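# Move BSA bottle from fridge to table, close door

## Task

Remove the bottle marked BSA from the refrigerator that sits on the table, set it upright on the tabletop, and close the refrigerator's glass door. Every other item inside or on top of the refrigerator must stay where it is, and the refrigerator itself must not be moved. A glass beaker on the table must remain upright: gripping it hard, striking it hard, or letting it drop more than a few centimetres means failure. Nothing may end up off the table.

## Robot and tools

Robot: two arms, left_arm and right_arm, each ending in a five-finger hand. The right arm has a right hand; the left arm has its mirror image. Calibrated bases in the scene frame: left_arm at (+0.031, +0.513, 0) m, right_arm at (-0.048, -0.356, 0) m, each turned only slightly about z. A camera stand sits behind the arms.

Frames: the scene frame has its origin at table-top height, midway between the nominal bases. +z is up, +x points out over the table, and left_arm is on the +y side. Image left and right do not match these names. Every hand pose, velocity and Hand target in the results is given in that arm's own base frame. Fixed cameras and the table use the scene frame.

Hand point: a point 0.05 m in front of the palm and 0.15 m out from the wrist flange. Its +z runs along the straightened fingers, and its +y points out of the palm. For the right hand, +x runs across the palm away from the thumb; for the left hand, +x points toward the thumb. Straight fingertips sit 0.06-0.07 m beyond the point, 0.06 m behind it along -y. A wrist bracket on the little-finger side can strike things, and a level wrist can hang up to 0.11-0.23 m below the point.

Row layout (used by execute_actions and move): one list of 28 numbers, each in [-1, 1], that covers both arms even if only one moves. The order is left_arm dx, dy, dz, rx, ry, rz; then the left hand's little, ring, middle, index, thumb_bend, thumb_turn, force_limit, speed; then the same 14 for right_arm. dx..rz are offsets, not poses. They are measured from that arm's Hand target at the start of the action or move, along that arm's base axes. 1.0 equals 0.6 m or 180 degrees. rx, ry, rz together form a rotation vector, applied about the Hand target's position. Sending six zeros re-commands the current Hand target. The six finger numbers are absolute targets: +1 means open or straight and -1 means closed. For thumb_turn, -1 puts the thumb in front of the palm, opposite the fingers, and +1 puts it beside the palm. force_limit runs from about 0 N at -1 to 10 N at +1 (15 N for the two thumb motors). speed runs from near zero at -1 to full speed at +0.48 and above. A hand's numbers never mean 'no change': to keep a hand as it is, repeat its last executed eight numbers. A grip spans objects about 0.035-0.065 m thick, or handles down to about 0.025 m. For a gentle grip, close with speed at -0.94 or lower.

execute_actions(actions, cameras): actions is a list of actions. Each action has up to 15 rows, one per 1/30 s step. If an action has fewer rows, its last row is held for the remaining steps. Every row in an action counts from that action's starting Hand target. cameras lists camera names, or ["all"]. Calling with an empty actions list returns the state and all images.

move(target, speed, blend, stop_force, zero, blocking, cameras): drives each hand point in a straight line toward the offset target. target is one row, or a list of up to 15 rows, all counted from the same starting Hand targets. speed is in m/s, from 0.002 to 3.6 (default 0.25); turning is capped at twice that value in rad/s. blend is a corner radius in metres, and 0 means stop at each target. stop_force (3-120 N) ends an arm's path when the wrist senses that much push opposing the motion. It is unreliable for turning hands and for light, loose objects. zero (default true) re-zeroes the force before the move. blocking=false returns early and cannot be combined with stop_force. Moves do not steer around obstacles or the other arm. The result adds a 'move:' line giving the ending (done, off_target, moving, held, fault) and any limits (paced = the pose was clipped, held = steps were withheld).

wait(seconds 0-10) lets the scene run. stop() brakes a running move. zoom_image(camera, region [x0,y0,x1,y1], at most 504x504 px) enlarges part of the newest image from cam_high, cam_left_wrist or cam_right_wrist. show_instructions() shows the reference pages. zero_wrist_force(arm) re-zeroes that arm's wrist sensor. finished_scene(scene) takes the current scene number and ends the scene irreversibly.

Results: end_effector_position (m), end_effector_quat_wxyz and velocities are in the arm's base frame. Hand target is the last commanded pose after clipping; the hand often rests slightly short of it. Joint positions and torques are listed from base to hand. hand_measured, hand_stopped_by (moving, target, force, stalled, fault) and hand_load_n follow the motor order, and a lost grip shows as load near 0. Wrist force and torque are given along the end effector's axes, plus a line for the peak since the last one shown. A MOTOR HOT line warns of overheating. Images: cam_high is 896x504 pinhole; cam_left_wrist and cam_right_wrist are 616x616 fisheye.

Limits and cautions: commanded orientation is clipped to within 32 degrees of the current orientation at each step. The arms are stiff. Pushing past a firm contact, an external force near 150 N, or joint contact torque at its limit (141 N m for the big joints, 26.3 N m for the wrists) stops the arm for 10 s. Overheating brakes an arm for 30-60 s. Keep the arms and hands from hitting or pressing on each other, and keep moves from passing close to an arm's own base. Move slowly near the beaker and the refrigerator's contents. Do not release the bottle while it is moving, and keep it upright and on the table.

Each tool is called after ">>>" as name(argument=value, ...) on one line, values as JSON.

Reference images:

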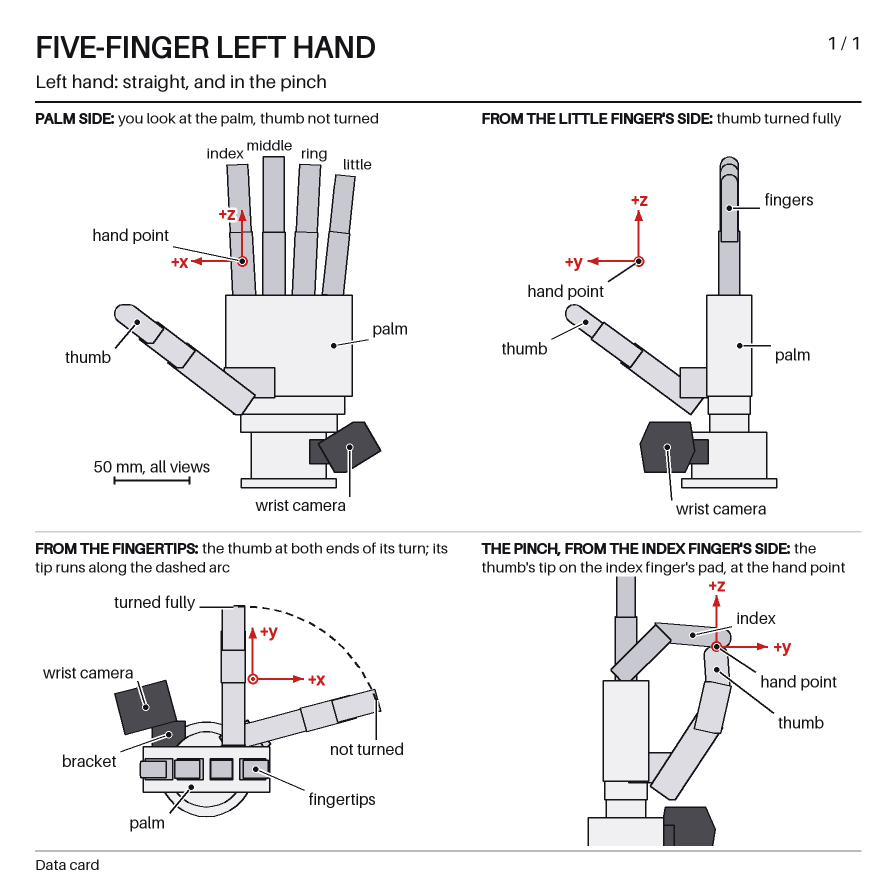

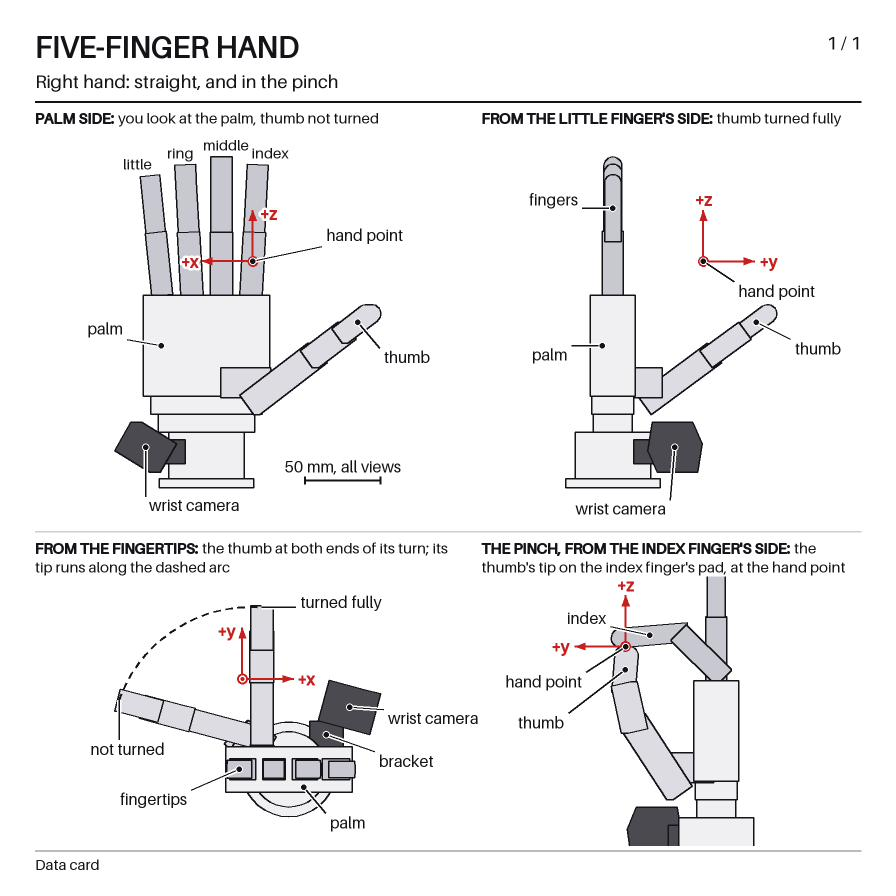

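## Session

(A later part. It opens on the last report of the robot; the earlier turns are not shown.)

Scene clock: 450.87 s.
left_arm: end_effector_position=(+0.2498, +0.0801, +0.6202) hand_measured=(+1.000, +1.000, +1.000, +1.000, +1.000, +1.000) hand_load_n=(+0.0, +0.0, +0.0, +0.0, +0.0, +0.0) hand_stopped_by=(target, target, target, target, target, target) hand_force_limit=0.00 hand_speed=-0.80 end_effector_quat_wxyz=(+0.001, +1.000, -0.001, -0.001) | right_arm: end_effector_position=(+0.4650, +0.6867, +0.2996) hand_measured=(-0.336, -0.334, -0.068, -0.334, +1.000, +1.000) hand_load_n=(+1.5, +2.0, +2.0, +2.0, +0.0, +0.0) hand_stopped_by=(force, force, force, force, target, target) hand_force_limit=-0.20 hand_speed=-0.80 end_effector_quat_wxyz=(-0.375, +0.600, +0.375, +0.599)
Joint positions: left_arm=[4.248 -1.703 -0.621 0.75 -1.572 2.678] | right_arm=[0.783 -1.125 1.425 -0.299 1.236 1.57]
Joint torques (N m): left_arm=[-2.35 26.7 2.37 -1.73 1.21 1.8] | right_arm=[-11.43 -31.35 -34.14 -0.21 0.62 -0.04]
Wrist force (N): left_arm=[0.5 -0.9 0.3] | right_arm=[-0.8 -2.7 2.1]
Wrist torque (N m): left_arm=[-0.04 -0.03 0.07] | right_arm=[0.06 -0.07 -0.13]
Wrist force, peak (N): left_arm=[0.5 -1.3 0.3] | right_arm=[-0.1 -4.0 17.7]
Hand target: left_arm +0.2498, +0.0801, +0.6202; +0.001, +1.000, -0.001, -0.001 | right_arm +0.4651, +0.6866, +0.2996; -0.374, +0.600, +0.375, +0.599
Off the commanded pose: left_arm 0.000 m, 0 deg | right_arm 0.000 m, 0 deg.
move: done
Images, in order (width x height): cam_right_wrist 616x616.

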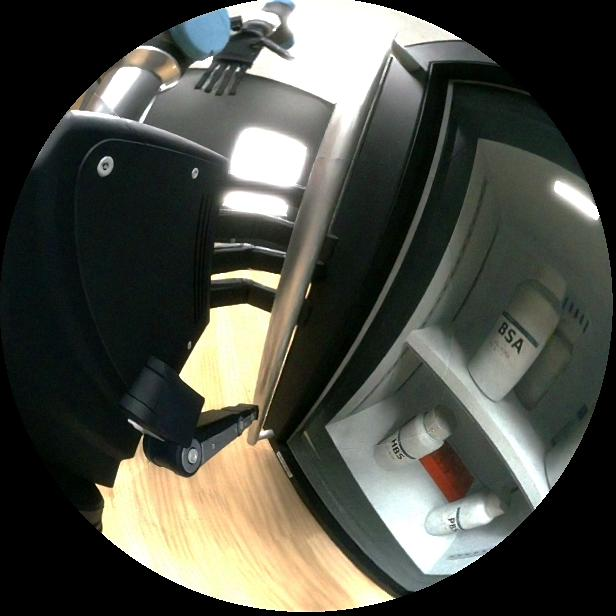

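>>> move(target=[[0,0,0,0,0,0,1,1,1,1,1,1,0,-0.8, -0.1003,-0.0258,0,0,0,0.045,-0.55,-0.55,-0.55,-0.55,1,1,-0.2,-0.8],[0,0,0,0,0,0,1,1,1,1,1,1,0,-0.8, -0.202,-0.071,0,0,0,0.1,-0.55,-0.55,-0.55,-0.55,1,1,-0.2,-0.8]], speed=0.06, blend=0.02, cameras=["cam_right_wrist","cam_high"])

Scene clock: 463.73 s.
left_arm: end_effector_position=(+0.2498, +0.0801, +0.6202) hand_measured=(+1.000, +1.000, +1.000, +1.000, +1.000, +1.000) hand_load_n=(+0.0, -0.5, +0.0, +0.0, +0.0, +0.0) hand_stopped_by=(target, target, target, target, target, target) hand_force_limit=0.00 hand_speed=-0.80 end_effector_quat_wxyz=(+0.001, +1.000, -0.001, -0.001) | right_arm: end_effector_position=(+0.3405, +0.6452, +0.2995) hand_measured=(-0.334, -0.332, -0.068, -0.332, +1.000, +1.000) hand_load_n=(+19.0, +21.5, +14.0, +20.0, +0.0, +0.0) hand_stopped_by=(force, force, force, force, target, target) hand_force_limit=-0.20 hand_speed=-0.80 end_effector_quat_wxyz=(-0.467, +0.530, +0.468, +0.530)
Joint positions: left_arm=[4.248 -1.703 -0.621 0.75 -1.572 2.678] | right_arm=[0.734 -1.351 1.735 -0.383 0.859 1.569]
Joint torques (N m): left_arm=[-2.26 26.37 2.63 -1.82 1.09 1.85] | right_arm=[-39.59 -23.33 -26.75 1 12.57 -1.03]
Wrist force (N): left_arm=[0.1 -1.2 0.6] | right_arm=[-0.2 -43.3 54.7]
Wrist torque (N m): left_arm=[-0.09 0.04 0.06] | right_arm=[-0.37 -1.70 -1.20]
Wrist force, peak (N): left_arm=[0.5 -1.3 0.6] | right_arm=[-0.6 -43.3 56.7]
Hand target: left_arm +0.2498, +0.0801, +0.6202; +0.001, +1.000, -0.001, -0.001 | right_arm +0.3439, +0.6440, +0.2996; -0.464, +0.534, +0.464, +0.533
Off the commanded pose: left_arm 0.000 m, 0 deg | right_arm 0.004 m, 1 deg.
move: off_target (right_arm)
Images, in order (width x height): cam_high 896x504, cam_right_wrist 616x616.

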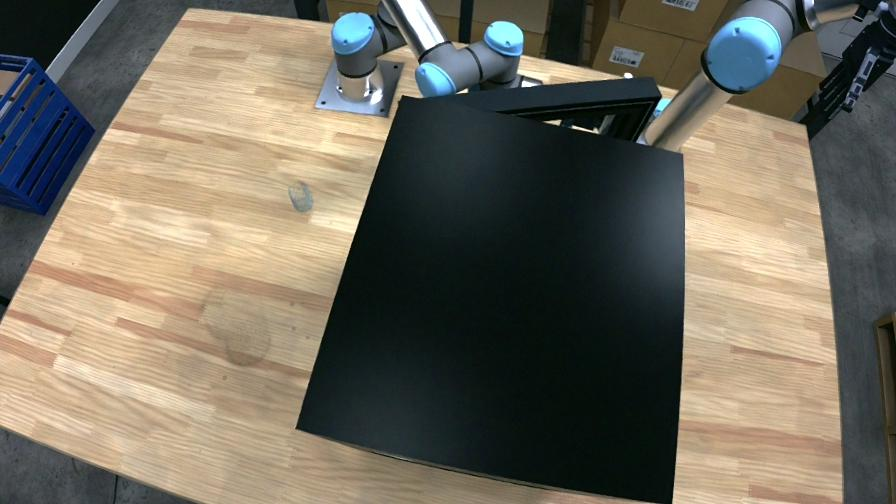

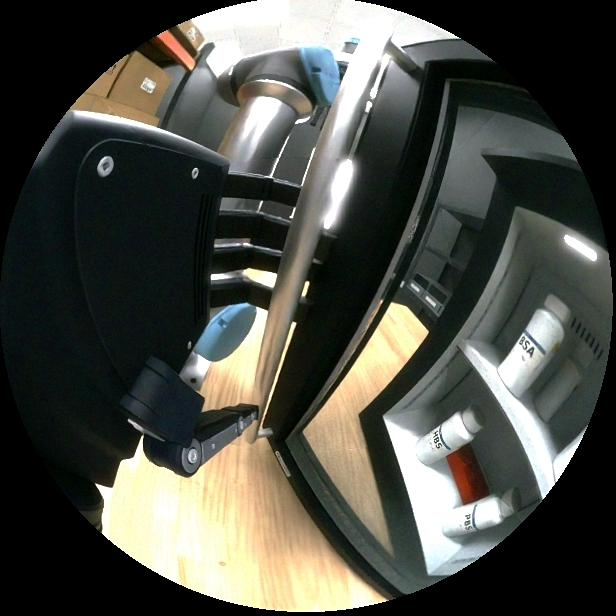

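>>> move(target=[0,0,0,0,0,0,1,1,1,1,1,1,0,-0.8, -0.0142,0.0132,0,0,0,0,-0.55,-0.55,-0.55,-0.55,1,1,-0.2,-0.8], speed=0.04, cameras=["cam_right_wrist"])

>>> zoom_image(camera="cam_right_wrist", region=[180, 160, 380, 420])

Scene clock: 474.17 s.
left_arm: end_effector_position=(+0.2498, +0.0801, +0.6202) hand_measured=(+1.000, +1.000, +1.000, +1.000, +1.000, +1.000) hand_load_n=(+0.0, +0.0, +0.0, +0.0, +0.0, +0.0) hand_stopped_by=(target, target, target, target, target, target) hand_force_limit=0.00 hand_speed=-0.80 end_effector_quat_wxyz=(+0.001, +1.000, -0.001, -0.001) | right_arm: end_effector_position=(+0.3354, +0.6520, +0.2996) hand_measured=(-0.336, -0.334, -0.068, -0.334, +1.000, +1.000) hand_load_n=(+0.0, +1.0, +0.0, +0.5, +0.0, +0.0) hand_stopped_by=(force, force, force, force, target, target) hand_force_limit=-0.20 hand_speed=-0.80 end_effector_quat_wxyz=(-0.464, +0.534, +0.464, +0.534)
Joint positions: left_arm=[4.248 -1.703 -0.621 0.75 -1.572 2.678] | right_arm=[0.759 -1.345 1.728 -0.382 0.899 1.569]
Joint torques (N m): left_arm=[-3.26 25.77 2.56 -1.75 0.92 1.79] | right_arm=[-8.87 -29.38 -24.6 0.26 -1.29 0.43]
Wrist force (N): left_arm=[0.0 -1.1 0.5] | right_arm=[-3.9 -0.4 -1.5]
Wrist torque (N m): left_arm=[-0.09 0.06 0.05] | right_arm=[-0.08 0.51 -0.25]
Wrist force, peak (N): left_arm=[0.0 -1.4 0.3] | right_arm=[-1.6 -43.0 54.2]
Hand target: left_arm +0.2498, +0.0801, +0.6202; +0.001, +1.000, -0.001, -0.001 | right_arm +0.3354, +0.6520, +0.2996; -0.464, +0.534, +0.464, +0.533
Off the commanded pose: left_arm 0.000 m, 0 deg | right_arm 0.000 m, 0 deg.
move: done
Images, in order (width x height): cam_right_wrist 616x616.

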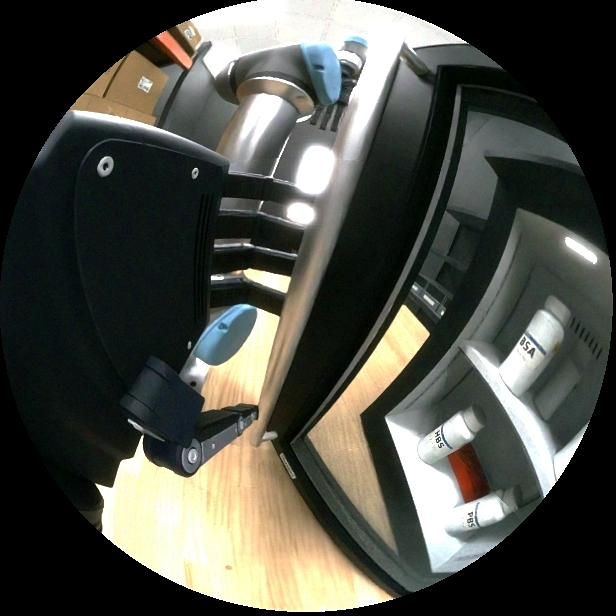

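Scaled by 1.938 from the camera's 616x616 image, which has a finer 880x880 frame.

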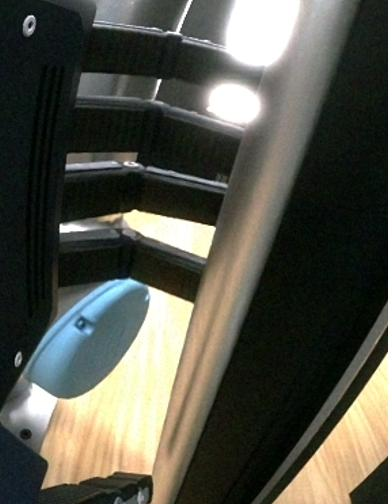

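>>> move(target=[0,0,0,0,0,0,1,1,1,1,1,1,0,-0.8, 0,0,0,0,0,0,0.1,0.1,0.1,0.1,1,1,-0.2,-0.5], speed=0.04)

>>> move(target=[0,0,0,0,0,0,1,1,1,1,1,1,0,-0.8, -0.1,0.014,0,0,0,0,0.1,0.1,0.1,0.1,1,1,-0.2,-0.5], speed=0.06, cameras=["cam_right_wrist","cam_high"])

Scene clock: 488.53 s.
left_arm: end_effector_position=(+0.2498, +0.0801, +0.6202) hand_measured=(+1.000, +1.000, +1.000, +1.000, +1.000, +1.000) hand_load_n=(+0.0, +0.0, +0.0, -0.5, +0.0, +0.0) hand_stopped_by=(target, target, target, target, target, target) hand_force_limit=0.00 hand_speed=-0.80 end_effector_quat_wxyz=(+0.001, +1.000, -0.001, -0.001) | right_arm: end_effector_position=(+0.3354, +0.6520, +0.2996) hand_measured=(+0.100, +0.100, +0.100, +0.100, +1.000, +1.000) hand_load_n=(+0.0, +0.0, +0.0, +0.0, -0.5, +0.0) hand_stopped_by=(target, target, target, target, target, target) hand_force_limit=-0.20 hand_speed=-0.50 end_effector_quat_wxyz=(-0.464, +0.534, +0.464, +0.533)
Joint positions: left_arm=[4.248 -1.703 -0.621 0.75 -1.572 2.678] | right_arm=[0.759 -1.345 1.728 -0.382 0.898 1.569]
Joint torques (N m): left_arm=[-4.01 25.52 2.61 -1.69 1.11 1.76] | right_arm=[-7.3 -36.09 -10.06 -1.44 -1.31 -0.68]
Wrist force (N): left_arm=[0.3 -0.8 0.6] | right_arm=[-3.7 -0.4 -1.8]
Wrist torque (N m): left_arm=[-0.04 0.01 0.06] | right_arm=[-0.09 0.49 -0.25]
Wrist force, peak (N): left_arm=[0.1 -1.3 0.5] | right_arm=[-3.9 -0.9 -1.5]
Hand target: left_arm +0.2498, +0.0801, +0.6202; +0.001, +1.000, -0.001, -0.001 | right_arm +0.3354, +0.6520, +0.2996; -0.464, +0.534, +0.464, +0.533
Off the commanded pose: left_arm 0.000 m, 0 deg | right_arm 0.000 m, 0 deg.
move: done

Scene clock: 489.87 s.
left_arm: end_effector_position=(+0.2498, +0.0801, +0.6202) hand_measured=(+1.000, +1.000, +1.000, +1.000, +1.000, +1.000) hand_load_n=(-0.5, +0.0, +0.0, +0.0, +0.0, +0.0) hand_stopped_by=(target, target, target, target, target, target) hand_force_limit=0.00 hand_speed=-0.80 end_effector_quat_wxyz=(+0.001, +1.000, -0.001, -0.001) | right_arm: end_effector_position=(+0.2753, +0.6603, +0.2995) hand_measured=(+0.100, +0.100, +0.100, +0.100, +1.000, +1.000) hand_load_n=(+0.0, +0.0, +0.0, +0.0, +0.0, +0.0) hand_stopped_by=(target, target, target, target, target, target) hand_force_limit=-0.20 hand_speed=-0.50 end_effector_quat_wxyz=(-0.464, +0.534, +0.464, +0.533) end_effector_velocity=(+0.003, +0.000, +0.000) end_effector_angular_velocity=(+0.000, +0.000, +0.000)
Joint positions: left_arm=[4.248 -1.703 -0.621 0.75 -1.572 2.678] | right_arm=[0.869 -1.391 1.784 -0.392 1.009 1.569]
Joint velocities: left_arm=[within noise] | right_arm=[-0.006 0.001 -0.002 0 -0.006 0]
Joint torques (N m): left_arm=[-4.32 26.47 3.08 -1.79 1.12 1.82] | right_arm=[-7.68 -19.08 -33.5 -2.49 -1.97 1.22]
Wrist force (N): left_arm=[-0.1 -0.8 0.4] | right_arm=[-4.0 -0.6 -2.2]
Wrist torque (N m): left_arm=[-0.02 0.06 0.03] | right_arm=[-0.08 0.54 -0.25]
Wrist force, peak (N): left_arm=[0.2 -1.2 0.5] | right_arm=[-3.7 -1.5 -2.3]
Hand target: left_arm +0.2498, +0.0801, +0.6202; +0.001, +1.000, -0.001, -0.001 | right_arm +0.2754, +0.6604, +0.2996; -0.464, +0.534, +0.464, +0.533
Off the commanded pose: left_arm 0.000 m, 0 deg | right_arm 0.000 m, 0 deg.
move: done
Images, in order (width x height): cam_high 896x504, cam_right_wrist 616x616.

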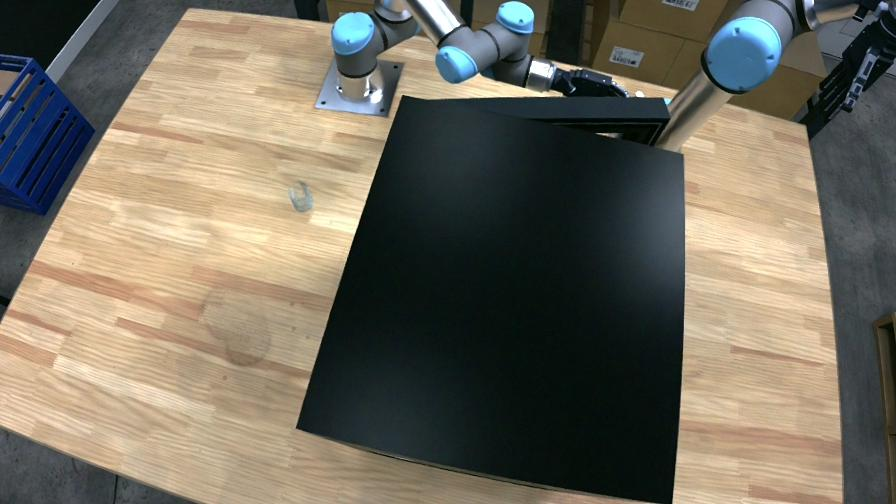

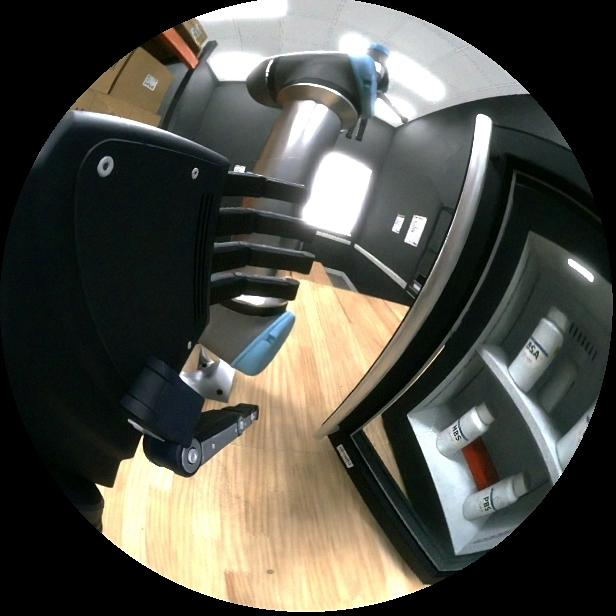

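>>> wait(seconds=1, cameras=["cam_right_wrist","cam_high"])

>>> zoom_image(camera="cam_high", region=[450, 0, 750, 200])

Scene clock: 494.37 s.
left_arm: end_effector_position=(+0.2498, +0.0801, +0.6202) hand_measured=(+1.000, +1.000, +1.000, +1.000, +1.000, +1.000) hand_load_n=(+0.0, +0.0, +0.0, +0.0, +0.0, +0.0) hand_stopped_by=(target, target, target, target, target, target) hand_force_limit=0.00 hand_speed=-0.80 end_effector_quat_wxyz=(+0.001, +1.000, -0.001, -0.001) | right_arm: end_effector_position=(+0.2754, +0.6604, +0.2996) hand_measured=(+0.100, +0.100, +0.100, +0.100, +1.000, +1.000) hand_load_n=(+0.0, +0.0, +0.0, +0.0, +0.0, +0.0) hand_stopped_by=(target, target, target, target, target, target) hand_force_limit=-0.20 hand_speed=-0.50 end_effector_quat_wxyz=(-0.464, +0.534, +0.464, +0.533)
Joint positions: left_arm=[4.248 -1.703 -0.621 0.75 -1.572 2.678] | right_arm=[0.869 -1.39 1.784 -0.392 1.009 1.569]
Joint torques (N m): left_arm=[-4.74 25.78 3.44 -1.73 1.03 1.85] | right_arm=[-8.03 -19.2 -33.33 -0.91 -1.74 0.91]
Wrist force (N): left_arm=[0.2 -0.8 0.4] | right_arm=[-3.9 -0.6 -2.1]
Wrist torque (N m): left_arm=[-0.03 0.01 0.05] | right_arm=[-0.10 0.52 -0.25]
Wrist force, peak (N): left_arm=[0.2 -1.3 0.7] | right_arm=[-4.2 -0.8 -2.1]
Hand target: left_arm +0.2498, +0.0801, +0.6202; +0.001, +1.000, -0.001, -0.001 | right_arm +0.2754, +0.6604, +0.2996; -0.464, +0.534, +0.464, +0.533
Off the commanded pose: left_arm 0.000 m, 0 deg | right_arm 0.000 m, 0 deg.
wait: 1.00 s; at rest from the start
Images, in order (width x height): cam_high 896x504, cam_right_wrist 616x616.

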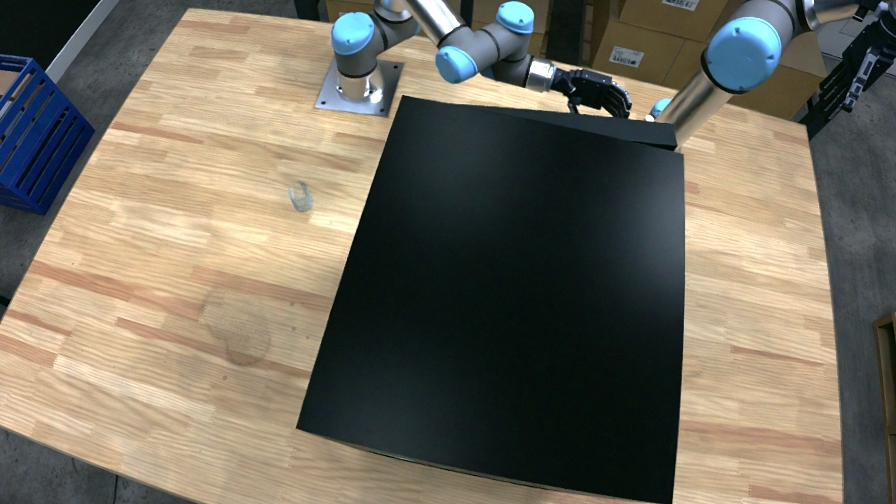

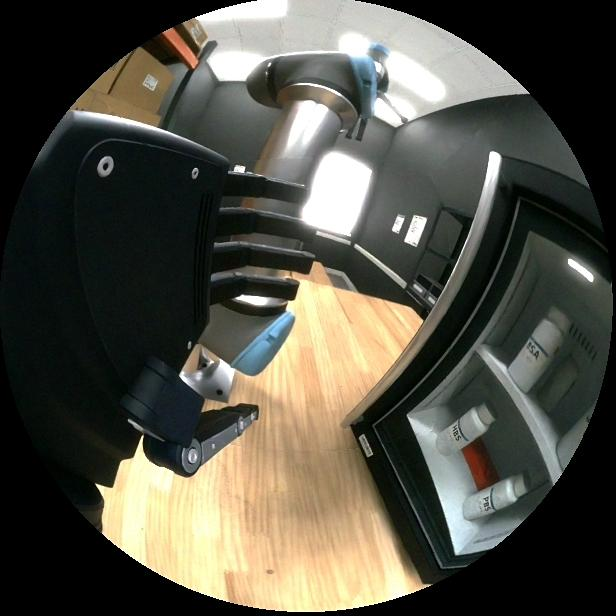

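Scaled by 1.680 from the camera's 896x504 image, which has a finer 1280x720 frame.

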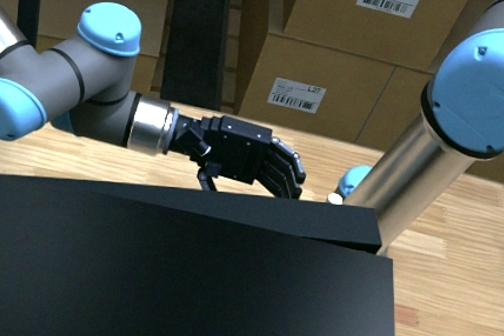

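>>> move(target=[[0,0,0,0,0,0,1,1,1,1,1,1,0,-0.8, 0.2243,0.1047,0,0,0,-0.11,0.01,0.01,1,0.01,1,1,-0.4,-0.5],[0,0,0,0,0,0,1,1,1,1,1,1,0,-0.8, 0.3043,0.0813,0,0,0,-0.11,0.01,0.01,1,0.01,1,1,-0.4,-0.5]], speed=0.1, stop_force=15, cameras=["cam_right_wrist","cam_high"])

>>> zoom_image(camera="cam_right_wrist", region=[150, 120, 450, 420])

Scene clock: 529.83 s.
left_arm: end_effector_position=(+0.2498, +0.0801, +0.6202) hand_measured=(+1.000, +1.000, +1.000, +1.000, +1.000, +1.000) hand_load_n=(+0.0, +0.0, +0.0, +0.0, +0.0, +0.0) hand_stopped_by=(target, target, target, target, target, target) hand_force_limit=0.00 hand_speed=-0.80 end_effector_quat_wxyz=(+0.001, +1.000, -0.001, -0.001) | right_arm: end_effector_position=(+0.4580, +0.7091, +0.2996) hand_measured=(+0.010, +0.010, +1.000, +0.010, +1.000, +1.000) hand_load_n=(+0.0, +0.0, +0.0, +0.0, +0.0, +0.0) hand_stopped_by=(target, target, target, target, target, target) hand_force_limit=-0.40 hand_speed=-0.50 end_effector_quat_wxyz=(-0.365, +0.606, +0.366, +0.605)
Joint positions: left_arm=[4.248 -1.703 -0.621 0.75 -1.572 2.678] | right_arm=[0.834 -1.084 1.363 -0.278 1.319 1.57]
Joint torques (N m): left_arm=[-7.94 26.09 2.59 -1.52 1.02 1.64] | right_arm=[-2.01 -46.91 -9.49 -3.14 -0.28 -0.47]
Wrist force (N): left_arm=[-0.2 -1.0 0.6] | right_arm=[-3.9 -0.9 -2.2]
Wrist torque (N m): left_arm=[-0.07 0.09 0.04] | right_arm=[-0.11 0.56 -0.32]
Wrist force, peak (N): left_arm=[0.1 -1.4 0.9] | right_arm=[-4.3 -0.9 -2.5]
Hand target: left_arm +0.2498, +0.0801, +0.6202; +0.001, +1.000, -0.001, -0.001 | right_arm +0.4580, +0.7091, +0.2996; -0.365, +0.606, +0.366, +0.605
Off the commanded pose: left_arm 0.000 m, 0 deg | right_arm 0.000 m, 0 deg.
move: done
Images, in order (width x height): cam_high 896x504, cam_right_wrist 616x616.

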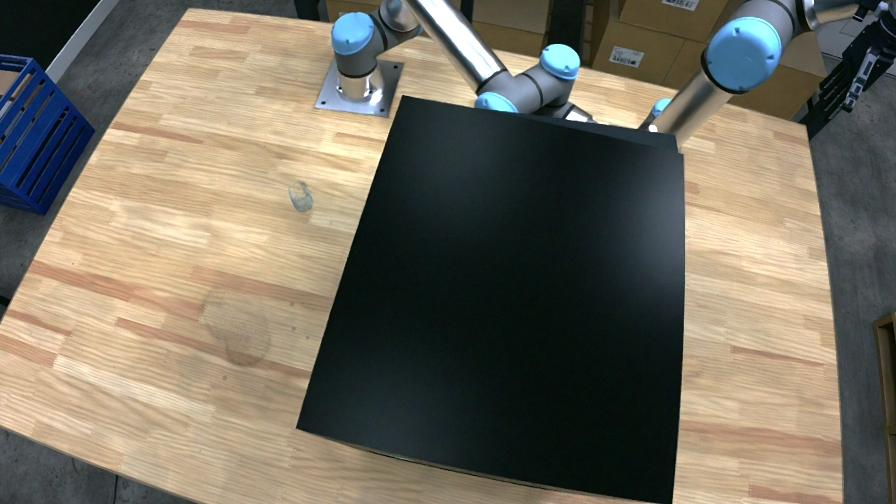

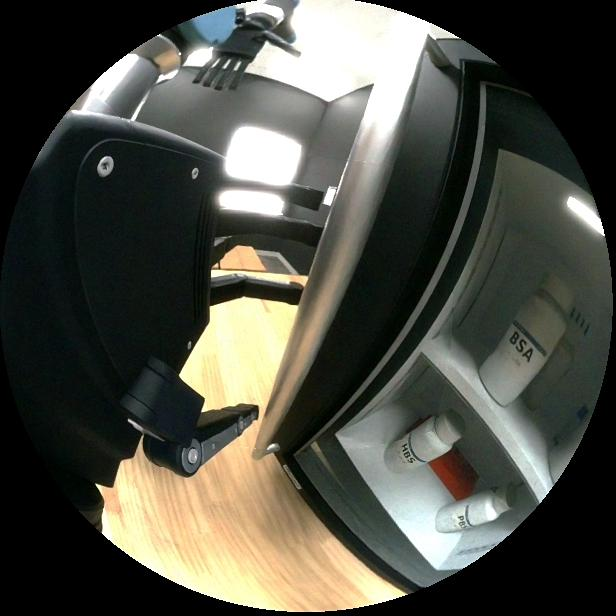

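Scaled by 1.680 from the camera's 616x616 image, which has a finer 880x880 frame.

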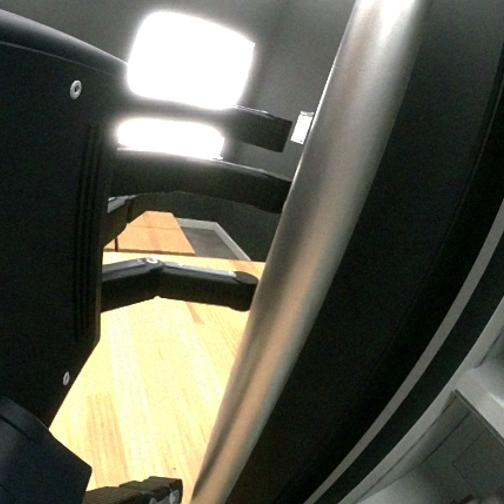

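>>> move(target=[[0,0,0,0,0,0,1,1,1,1,1,1,0,-0.8, -0.0442,0.0233,0,0,0,0,0.01,0.01,1,0.01,1,1,-0.4,-0.5],[0,0,0,0,0,0,1,1,1,1,1,1,0,-0.8, -0.0675,-0.021,0,0,0,0,0.01,0.01,1,0.01,1,1,-0.4,-0.5]], speed=0.1, stop_force=15, cameras=["cam_right_wrist","cam_high"])

>>> zoom_image(camera="cam_right_wrist", region=[150, 120, 450, 420])

Scene clock: 538.73 s.
left_arm: end_effector_position=(+0.2498, +0.0801, +0.6202) hand_measured=(+1.000, +1.000, +1.000, +1.000, +1.000, +1.000) hand_load_n=(+0.0, +0.0, +0.0, +0.0, +0.0, +0.0) hand_stopped_by=(target, target, target, target, target, target) hand_force_limit=0.00 hand_speed=-0.80 end_effector_quat_wxyz=(+0.001, +1.000, -0.001, -0.001) | right_arm: end_effector_position=(+0.4175, +0.6966, +0.2996) hand_measured=(+0.010, +0.010, +1.000, +0.010, +1.000, +1.000) hand_load_n=(+0.0, +0.0, +0.0, +0.0, +0.0, +0.0) hand_stopped_by=(target, target, target, target, target, target) hand_force_limit=-0.40 hand_speed=-0.50 end_effector_quat_wxyz=(-0.365, +0.605, +0.366, +0.605)
Joint positions: left_arm=[4.248 -1.703 -0.621 0.75 -1.572 2.678] | right_arm=[0.874 -1.155 1.468 -0.313 1.358 1.57]
Joint torques (N m): left_arm=[-7.86 26.03 2.75 -1.84 0.92 1.69] | right_arm=[6.01 -44.54 -9.59 0.2 1.79 1.2]
Wrist force (N): left_arm=[0.0 -0.9 0.4] | right_arm=[-3.7 -1.0 -2.0]
Wrist torque (N m): left_arm=[-0.04 0.06 0.04] | right_arm=[-0.16 0.49 -0.31]
Wrist force, peak (N): left_arm=[0.3 -1.4 0.6] | right_arm=[-3.9 -2.3 -2.2]
Hand target: left_arm +0.2498, +0.0801, +0.6202; +0.001, +1.000, -0.001, -0.001 | right_arm +0.4175, +0.6965, +0.2996; -0.365, +0.606, +0.366, +0.605
Off the commanded pose: left_arm 0.000 m, 0 deg | right_arm 0.000 m, 0 deg.
move: done
Images, in order (width x height): cam_high 896x504, cam_right_wrist 616x616.

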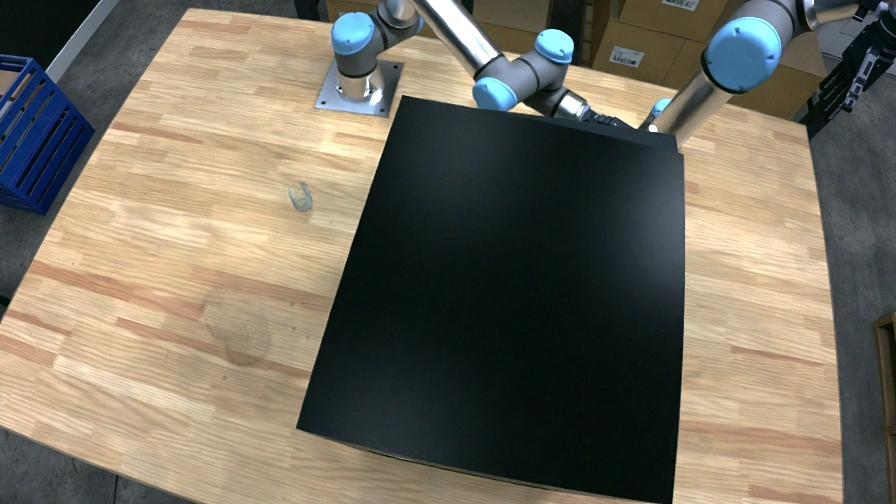

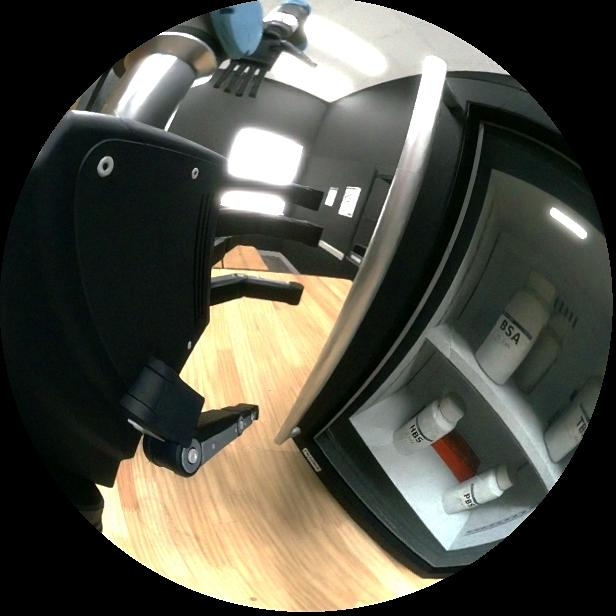

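Scaled by 1.680 from the camera's 616x616 image, which has a finer 880x880 frame.

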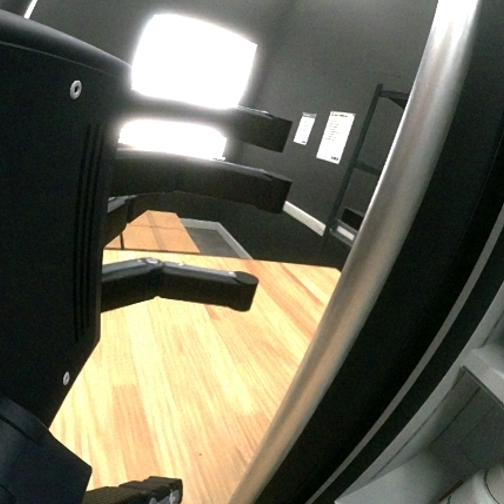

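>>> move(target=[[0,0,0,0,0,0,1,1,1,1,1,1,0,-0.8, -0.0202,-0.0383,0,0,0,0,0.01,0.01,1,0.01,1,1,-0.4,-0.5],[0,0,0,0,0,0,1,1,1,1,1,1,0,-0.8, 0.002,-0.05,0,0,0,0,0.01,0.01,1,0.01,1,1,-0.4,-0.5]], speed=0.05, stop_force=10, cameras=["cam_right_wrist","cam_high"])

>>> zoom_image(camera="cam_right_wrist", region=[150, 120, 450, 420])

Scene clock: 551.40 s.
left_arm: end_effector_position=(+0.2498, +0.0801, +0.6202) hand_measured=(+1.000, +1.000, +1.000, +1.000, +1.000, +1.000) hand_load_n=(+0.0, +0.0, +0.0, +0.0, +0.0, +0.0) hand_stopped_by=(target, target, target, target, target, target) hand_force_limit=0.00 hand_speed=-0.80 end_effector_quat_wxyz=(+0.001, +1.000, -0.001, -0.001) | right_arm: end_effector_position=(+0.4187, +0.6665, +0.2996) hand_measured=(+0.010, +0.010, +1.000, +0.010, +1.000, +1.000) hand_load_n=(+0.0, +0.0, +0.0, +0.0, +0.0, +0.0) hand_stopped_by=(target, target, target, target, target, target) hand_force_limit=-0.40 hand_speed=-0.50 end_effector_quat_wxyz=(-0.365, +0.606, +0.366, +0.605)
Joint positions: left_arm=[4.248 -1.703 -0.621 0.75 -1.572 2.678] | right_arm=[0.835 -1.215 1.554 -0.339 1.319 1.57]
Joint torques (N m): left_arm=[-7.28 26.02 3.07 -1.82 0.76 1.68] | right_arm=[6.14 -26.81 -34.6 0.17 1.76 -0.6]
Wrist force (N): left_arm=[-0.1 -0.7 0.7] | right_arm=[-4.1 -0.8 -2.5]
Wrist torque (N m): left_arm=[-0.03 0.07 0.03] | right_arm=[-0.09 0.58 -0.29]
Wrist force, peak (N): left_arm=[0.3 -1.4 0.5] | right_arm=[-4.3 -1.5 -2.8]
Hand target: left_arm +0.2498, +0.0801, +0.6202; +0.001, +1.000, -0.001, -0.001 | right_arm +0.4187, +0.6665, +0.2996; -0.365, +0.606, +0.366, +0.605
Off the commanded pose: left_arm 0.000 m, 0 deg | right_arm 0.000 m, 0 deg.
move: done
Images, in order (width x height): cam_high 896x504, cam_right_wrist 616x616.

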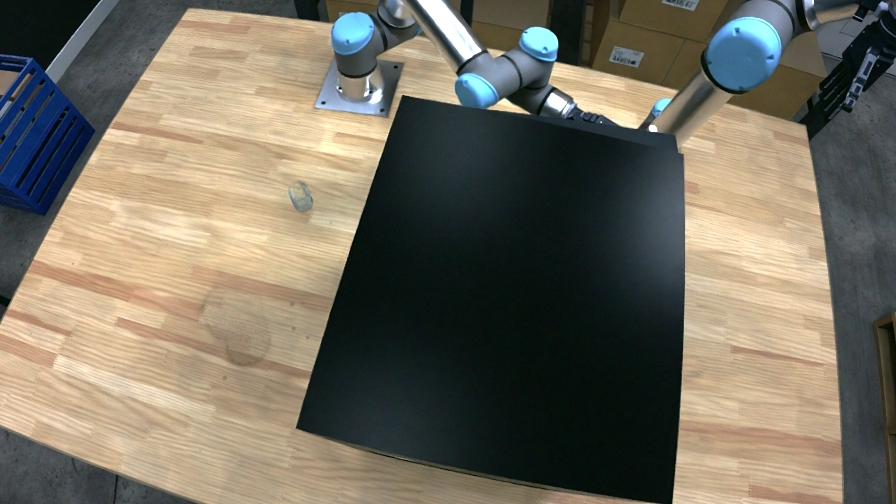

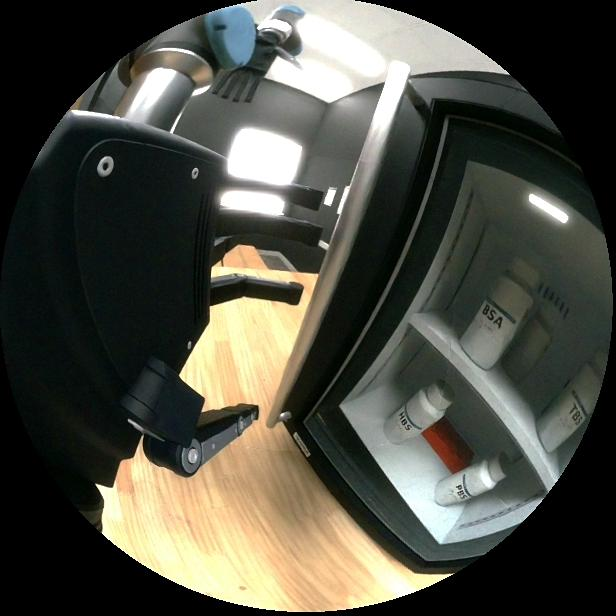

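Scaled by 1.680 from the camera's 616x616 image, which has a finer 880x880 frame.

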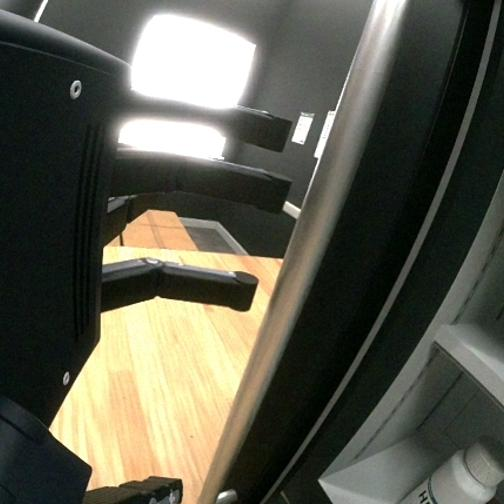

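>>> move(target=[0,0,0,0,0,0,1,1,1,1,1,1,0,-0.8, -0.0442,0.0233,0,0,0,0,0.01,0.01,1,0.01,1,1,-0.4,-0.5], speed=0.1, stop_force=10, cameras=["cam_right_wrist"])

>>> zoom_image(camera="cam_right_wrist", region=[250, 230, 450, 430])

Scene clock: 564.07 s.
left_arm: end_effector_position=(+0.2498, +0.0801, +0.6202) hand_measured=(+1.000, +1.000, +1.000, +1.000, +1.000, +1.000) hand_load_n=(+0.0, +0.0, +0.0, +0.0, +0.0, +0.0) hand_stopped_by=(target, target, target, target, target, target) hand_force_limit=0.00 hand_speed=-0.80 end_effector_quat_wxyz=(+0.001, +1.000, -0.001, -0.001) | right_arm: end_effector_position=(+0.3922, +0.6805, +0.2996) hand_measured=(+0.010, +0.010, +1.000, +0.010, +1.000, +1.000) hand_load_n=(+0.0, +0.0, +0.0, +0.0, +0.0, +0.0) hand_stopped_by=(target, target, target, target, target, target) hand_force_limit=-0.40 hand_speed=-0.50 end_effector_quat_wxyz=(-0.365, +0.606, +0.366, +0.605)
Joint positions: left_arm=[4.248 -1.703 -0.621 0.75 -1.572 2.678] | right_arm=[0.891 -1.213 1.552 -0.338 1.376 1.57]
Joint torques (N m): left_arm=[-7.27 26.64 2.48 -1.76 0.75 1.68] | right_arm=[-7.98 -38.85 -17.53 -0.77 -1.35 1.37]
Wrist force (N): left_arm=[0.2 -1.1 0.8] | right_arm=[-4.2 -0.9 -2.3]
Wrist torque (N m): left_arm=[-0.09 0.02 0.06] | right_arm=[-0.13 0.58 -0.30]
Wrist force, peak (N): left_arm=[0.2 -1.4 0.9] | right_arm=[-4.4 -1.5 -2.4]
Hand target: left_arm +0.2498, +0.0801, +0.6202; +0.001, +1.000, -0.001, -0.001 | right_arm +0.3922, +0.6805, +0.2996; -0.365, +0.606, +0.366, +0.605
Off the commanded pose: left_arm 0.000 m, 0 deg | right_arm 0.000 m, 0 deg.
move: done
Images, in order (width x height): cam_right_wrist 616x616.

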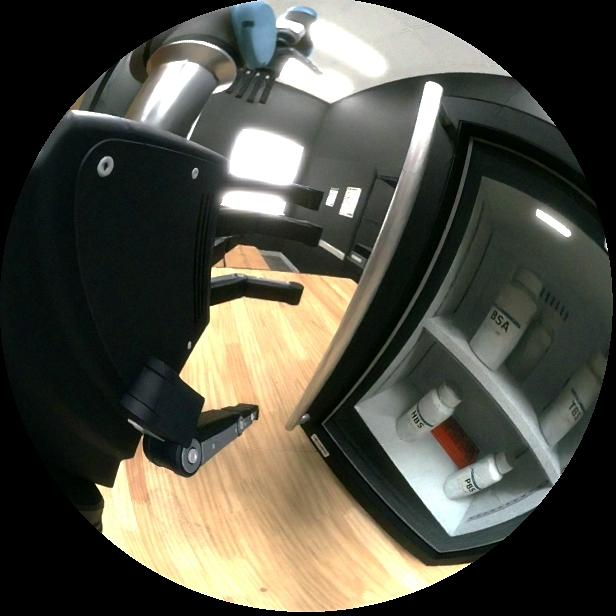

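Scaled by 2.520 from the camera's 616x616 image, which has a finer 880x880 frame.

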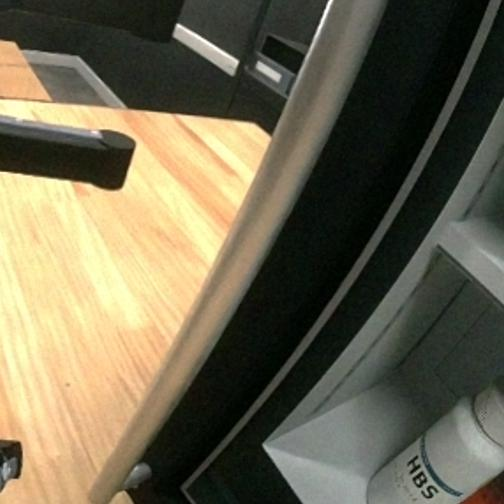

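>>> move(target=[0,0,0,0,0,0,1,1,1,1,1,1,0,-0.8, 0.0826,-0.0435,0,0,0,0,0.01,0.01,1,0.01,1,1,-0.4,-0.5], speed=0.05, stop_force=7, cameras=["cam_right_wrist"])

>>> zoom_image(camera="cam_right_wrist", region=[180, 160, 380, 420])

Scene clock: 572.90 s.
left_arm: end_effector_position=(+0.2498, +0.0801, +0.6202) hand_measured=(+1.000, +1.000, +1.000, +1.000, +1.000, +1.000) hand_load_n=(+0.0, +0.0, +0.0, +0.0, +0.0, +0.0) hand_stopped_by=(target, target, target, target, target, target) hand_force_limit=0.00 hand_speed=-0.80 end_effector_quat_wxyz=(+0.001, +1.000, -0.001, -0.001) | right_arm: end_effector_position=(+0.4417, +0.6544, +0.2996) hand_measured=(+0.010, +0.010, +1.000, +0.010, +1.000, +1.000) hand_load_n=(+0.0, +0.0, +0.0, +0.0, +0.0, +0.0) hand_stopped_by=(target, target, target, target, target, target) hand_force_limit=-0.40 hand_speed=-0.50 end_effector_quat_wxyz=(-0.365, +0.606, +0.366, +0.605)
Joint positions: left_arm=[4.248 -1.703 -0.621 0.75 -1.572 2.678] | right_arm=[0.786 -1.214 1.552 -0.338 1.271 1.57]
Joint torques (N m): left_arm=[-8.23 25.49 2.46 -1.81 0.79 1.54] | right_arm=[6.21 -33.56 -23.55 -0.17 1.99 -0.45]
Wrist force (N): left_arm=[0.0 -0.8 0.4] | right_arm=[-3.8 -0.8 -2.1]
Wrist torque (N m): left_arm=[-0.02 0.05 0.04] | right_arm=[-0.13 0.54 -0.29]
Wrist force, peak (N): left_arm=[0.0 -1.3 0.7] | right_arm=[-4.6 -7.6 0.8]
Hand target: left_arm +0.2498, +0.0801, +0.6202; +0.001, +1.000, -0.001, -0.001 | right_arm +0.4417, +0.6544, +0.2996; -0.365, +0.606, +0.366, +0.605
Off the commanded pose: left_arm 0.000 m, 0 deg | right_arm 0.000 m, 0 deg.
move: done
Images, in order (width x height): cam_right_wrist 616x616.

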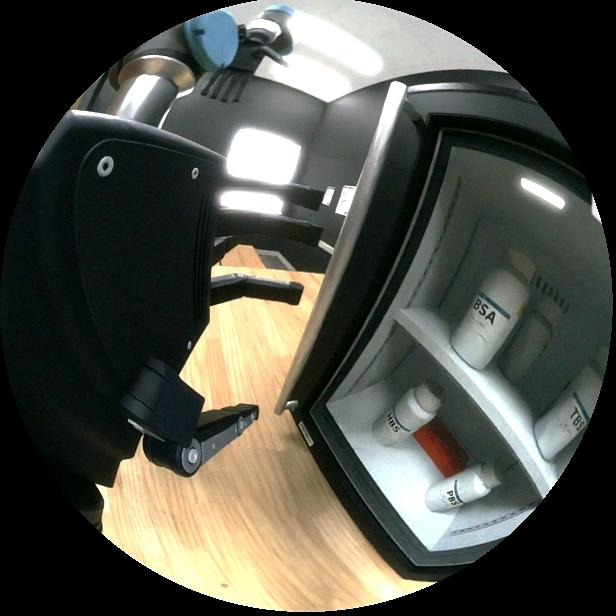

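Scaled by 1.938 from the camera's 616x616 image, which has a finer 880x880 frame.

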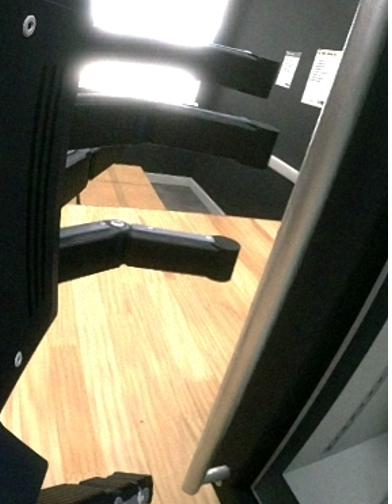

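>>> move(target=[0,0,0,0,0,0,1,1,1,1,1,1,0,-0.8, 0.08,-0.004,0,0,0,0,0.01,0.01,1,0.01,1,1,-0.4,-0.5], speed=0.05, stop_force=12, cameras=["cam_right_wrist"])

Scene clock: 585.40 s.
left_arm: end_effector_position=(+0.2498, +0.0801, +0.6202) hand_measured=(+1.000, +1.000, +1.000, +1.000, +1.000, +1.000) hand_load_n=(+0.0, +0.0, +0.0, +0.0, +0.0, +0.0) hand_stopped_by=(target, target, target, target, target, target) hand_force_limit=0.00 hand_speed=-0.80 end_effector_quat_wxyz=(+0.001, +1.000, -0.001, -0.001) | right_arm: end_effector_position=(+0.4714, +0.6529, +0.2995) hand_measured=(+0.010, +0.010, +1.000, +0.010, +1.000, +1.000) hand_load_n=(+0.0, -3.0, +0.0, -3.5, +0.0, +0.0) hand_stopped_by=(target, target, target, target, target, target) hand_force_limit=-0.40 hand_speed=-0.50 end_effector_quat_wxyz=(-0.365, +0.606, +0.366, +0.605)
Joint positions: left_arm=[4.248 -1.703 -0.621 0.75 -1.572 2.678] | right_arm=[0.745 -1.181 1.506 -0.324 1.23 1.57]
Joint torques (N m): left_arm=[-7.16 26.58 2.61 -1.6 0.77 1.5] | right_arm=[-3.83 -27.84 -34.06 -1.22 -2.18 0.01]
Wrist force (N): left_arm=[0.3 -1.1 0.3] | right_arm=[-2.8 1.0 -6.7]
Wrist torque (N m): left_arm=[-0.07 0.02 0.06] | right_arm=[-0.12 0.59 -0.26]
Wrist force, peak (N): left_arm=[0.4 -1.0 1.0] | right_arm=[-1.5 -19.7 -26.8]
Hand target: left_arm +0.2498, +0.0801, +0.6202; +0.001, +1.000, -0.001, -0.001 | right_arm +0.4714, +0.6529, +0.2996; -0.365, +0.606, +0.366, +0.605 (not the last commanded pose)
Off the commanded pose: left_arm 0.000 m, 0 deg | right_arm 0.018 m, 0 deg.
move: contact (right_arm)
Images, in order (width x height): cam_right_wrist 616x616.

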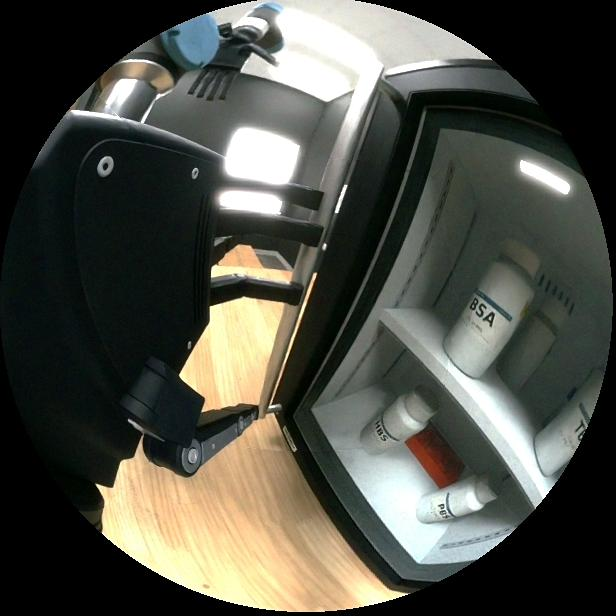

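>>> move(target=[[0,0,0,0,0,0,1,1,1,1,1,1,0,-0.8, -0.1,0.005,0,0,0,0,0.01,0.01,1,0.01,1,1,-0.4,-0.5],[0,0,0,0,0,0,1,1,1,1,1,1,0,-0.8, -0.1,0.12,0,0,0,0,0.01,0.01,1,0.01,1,1,-0.4,-0.5],[0,0,0,0,0,0,1,1,1,1,1,1,0,-0.8, -0.039,0.0913,0,0,0,0,0.01,0.01,1,0.01,1,1,-0.4,-0.5]], speed=0.1, stop_force=12, cameras=["cam_right_wrist"])

>>> zoom_image(camera="cam_right_wrist", region=[180, 160, 480, 460])

Scene clock: 593.50 s.
left_arm: end_effector_position=(+0.2498, +0.0801, +0.6202) hand_measured=(+1.000, +1.000, +1.000, +1.000, +1.000, +1.000) hand_load_n=(+0.0, +0.0, +0.0, +0.0, +0.0, +0.0) hand_stopped_by=(target, target, target, target, target, target) hand_force_limit=0.00 hand_speed=-0.80 end_effector_quat_wxyz=(+0.001, +1.000, -0.001, -0.001) | right_arm: end_effector_position=(+0.4480, +0.7077, +0.2996) hand_measured=(+0.010, +0.010, +1.000, +0.010, +1.000, +1.000) hand_load_n=(+0.0, +0.0, +0.0, +0.0, +0.0, +0.0) hand_stopped_by=(target, target, target, target, target, target) hand_force_limit=-0.40 hand_speed=-0.50 end_effector_quat_wxyz=(-0.365, +0.606, +0.366, +0.605)
Joint positions: left_arm=[4.248 -1.703 -0.621 0.75 -1.572 2.678] | right_arm=[0.845 -1.099 1.385 -0.286 1.33 1.57]
Joint torques (N m): left_arm=[-7.3 26.7 3.05 -1.81 0.67 1.51] | right_arm=[-2.47 -41.66 -19.25 -0.28 -0.23 -0.53]
Wrist force (N): left_arm=[0.5 -1.2 0.9] | right_arm=[-3.9 -0.6 -2.2]
Wrist torque (N m): left_arm=[-0.13 0.00 0.08] | right_arm=[-0.08 0.55 -0.33]
Wrist force, peak (N): left_arm=[0.5 -1.2 0.9] | right_arm=[-4.6 0.2 -7.0]
Hand target: left_arm +0.2498, +0.0801, +0.6202; +0.001, +1.000, -0.001, -0.001 | right_arm +0.4480, +0.7077, +0.2996; -0.365, +0.606, +0.366, +0.605
Off the commanded pose: left_arm 0.000 m, 0 deg | right_arm 0.000 m, 0 deg.
move: done
Images, in order (width x height): cam_right_wrist 616x616.

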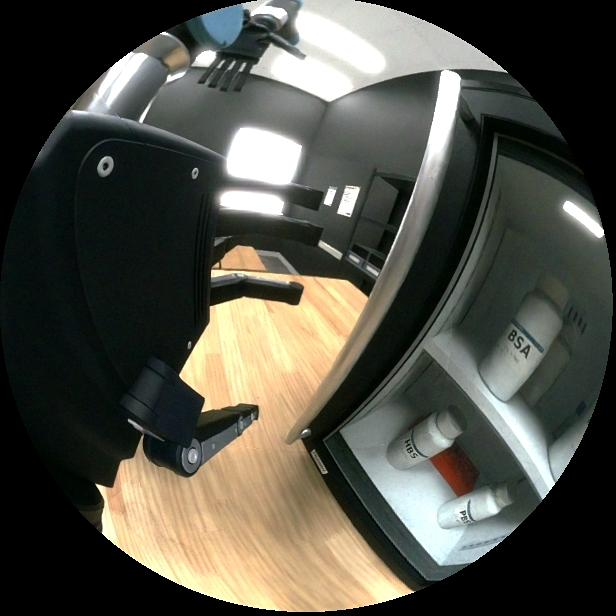

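Scaled by 1.680 from the camera's 616x616 image, which has a finer 880x880 frame.

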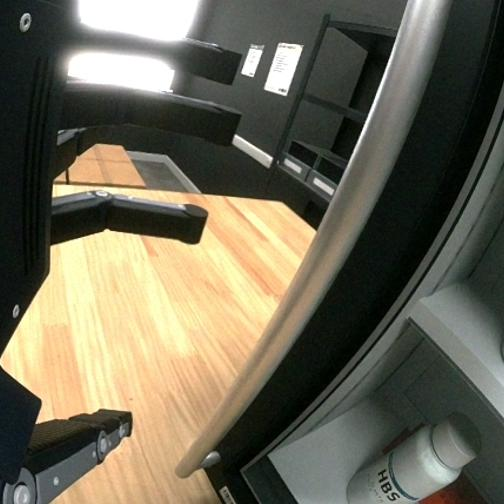

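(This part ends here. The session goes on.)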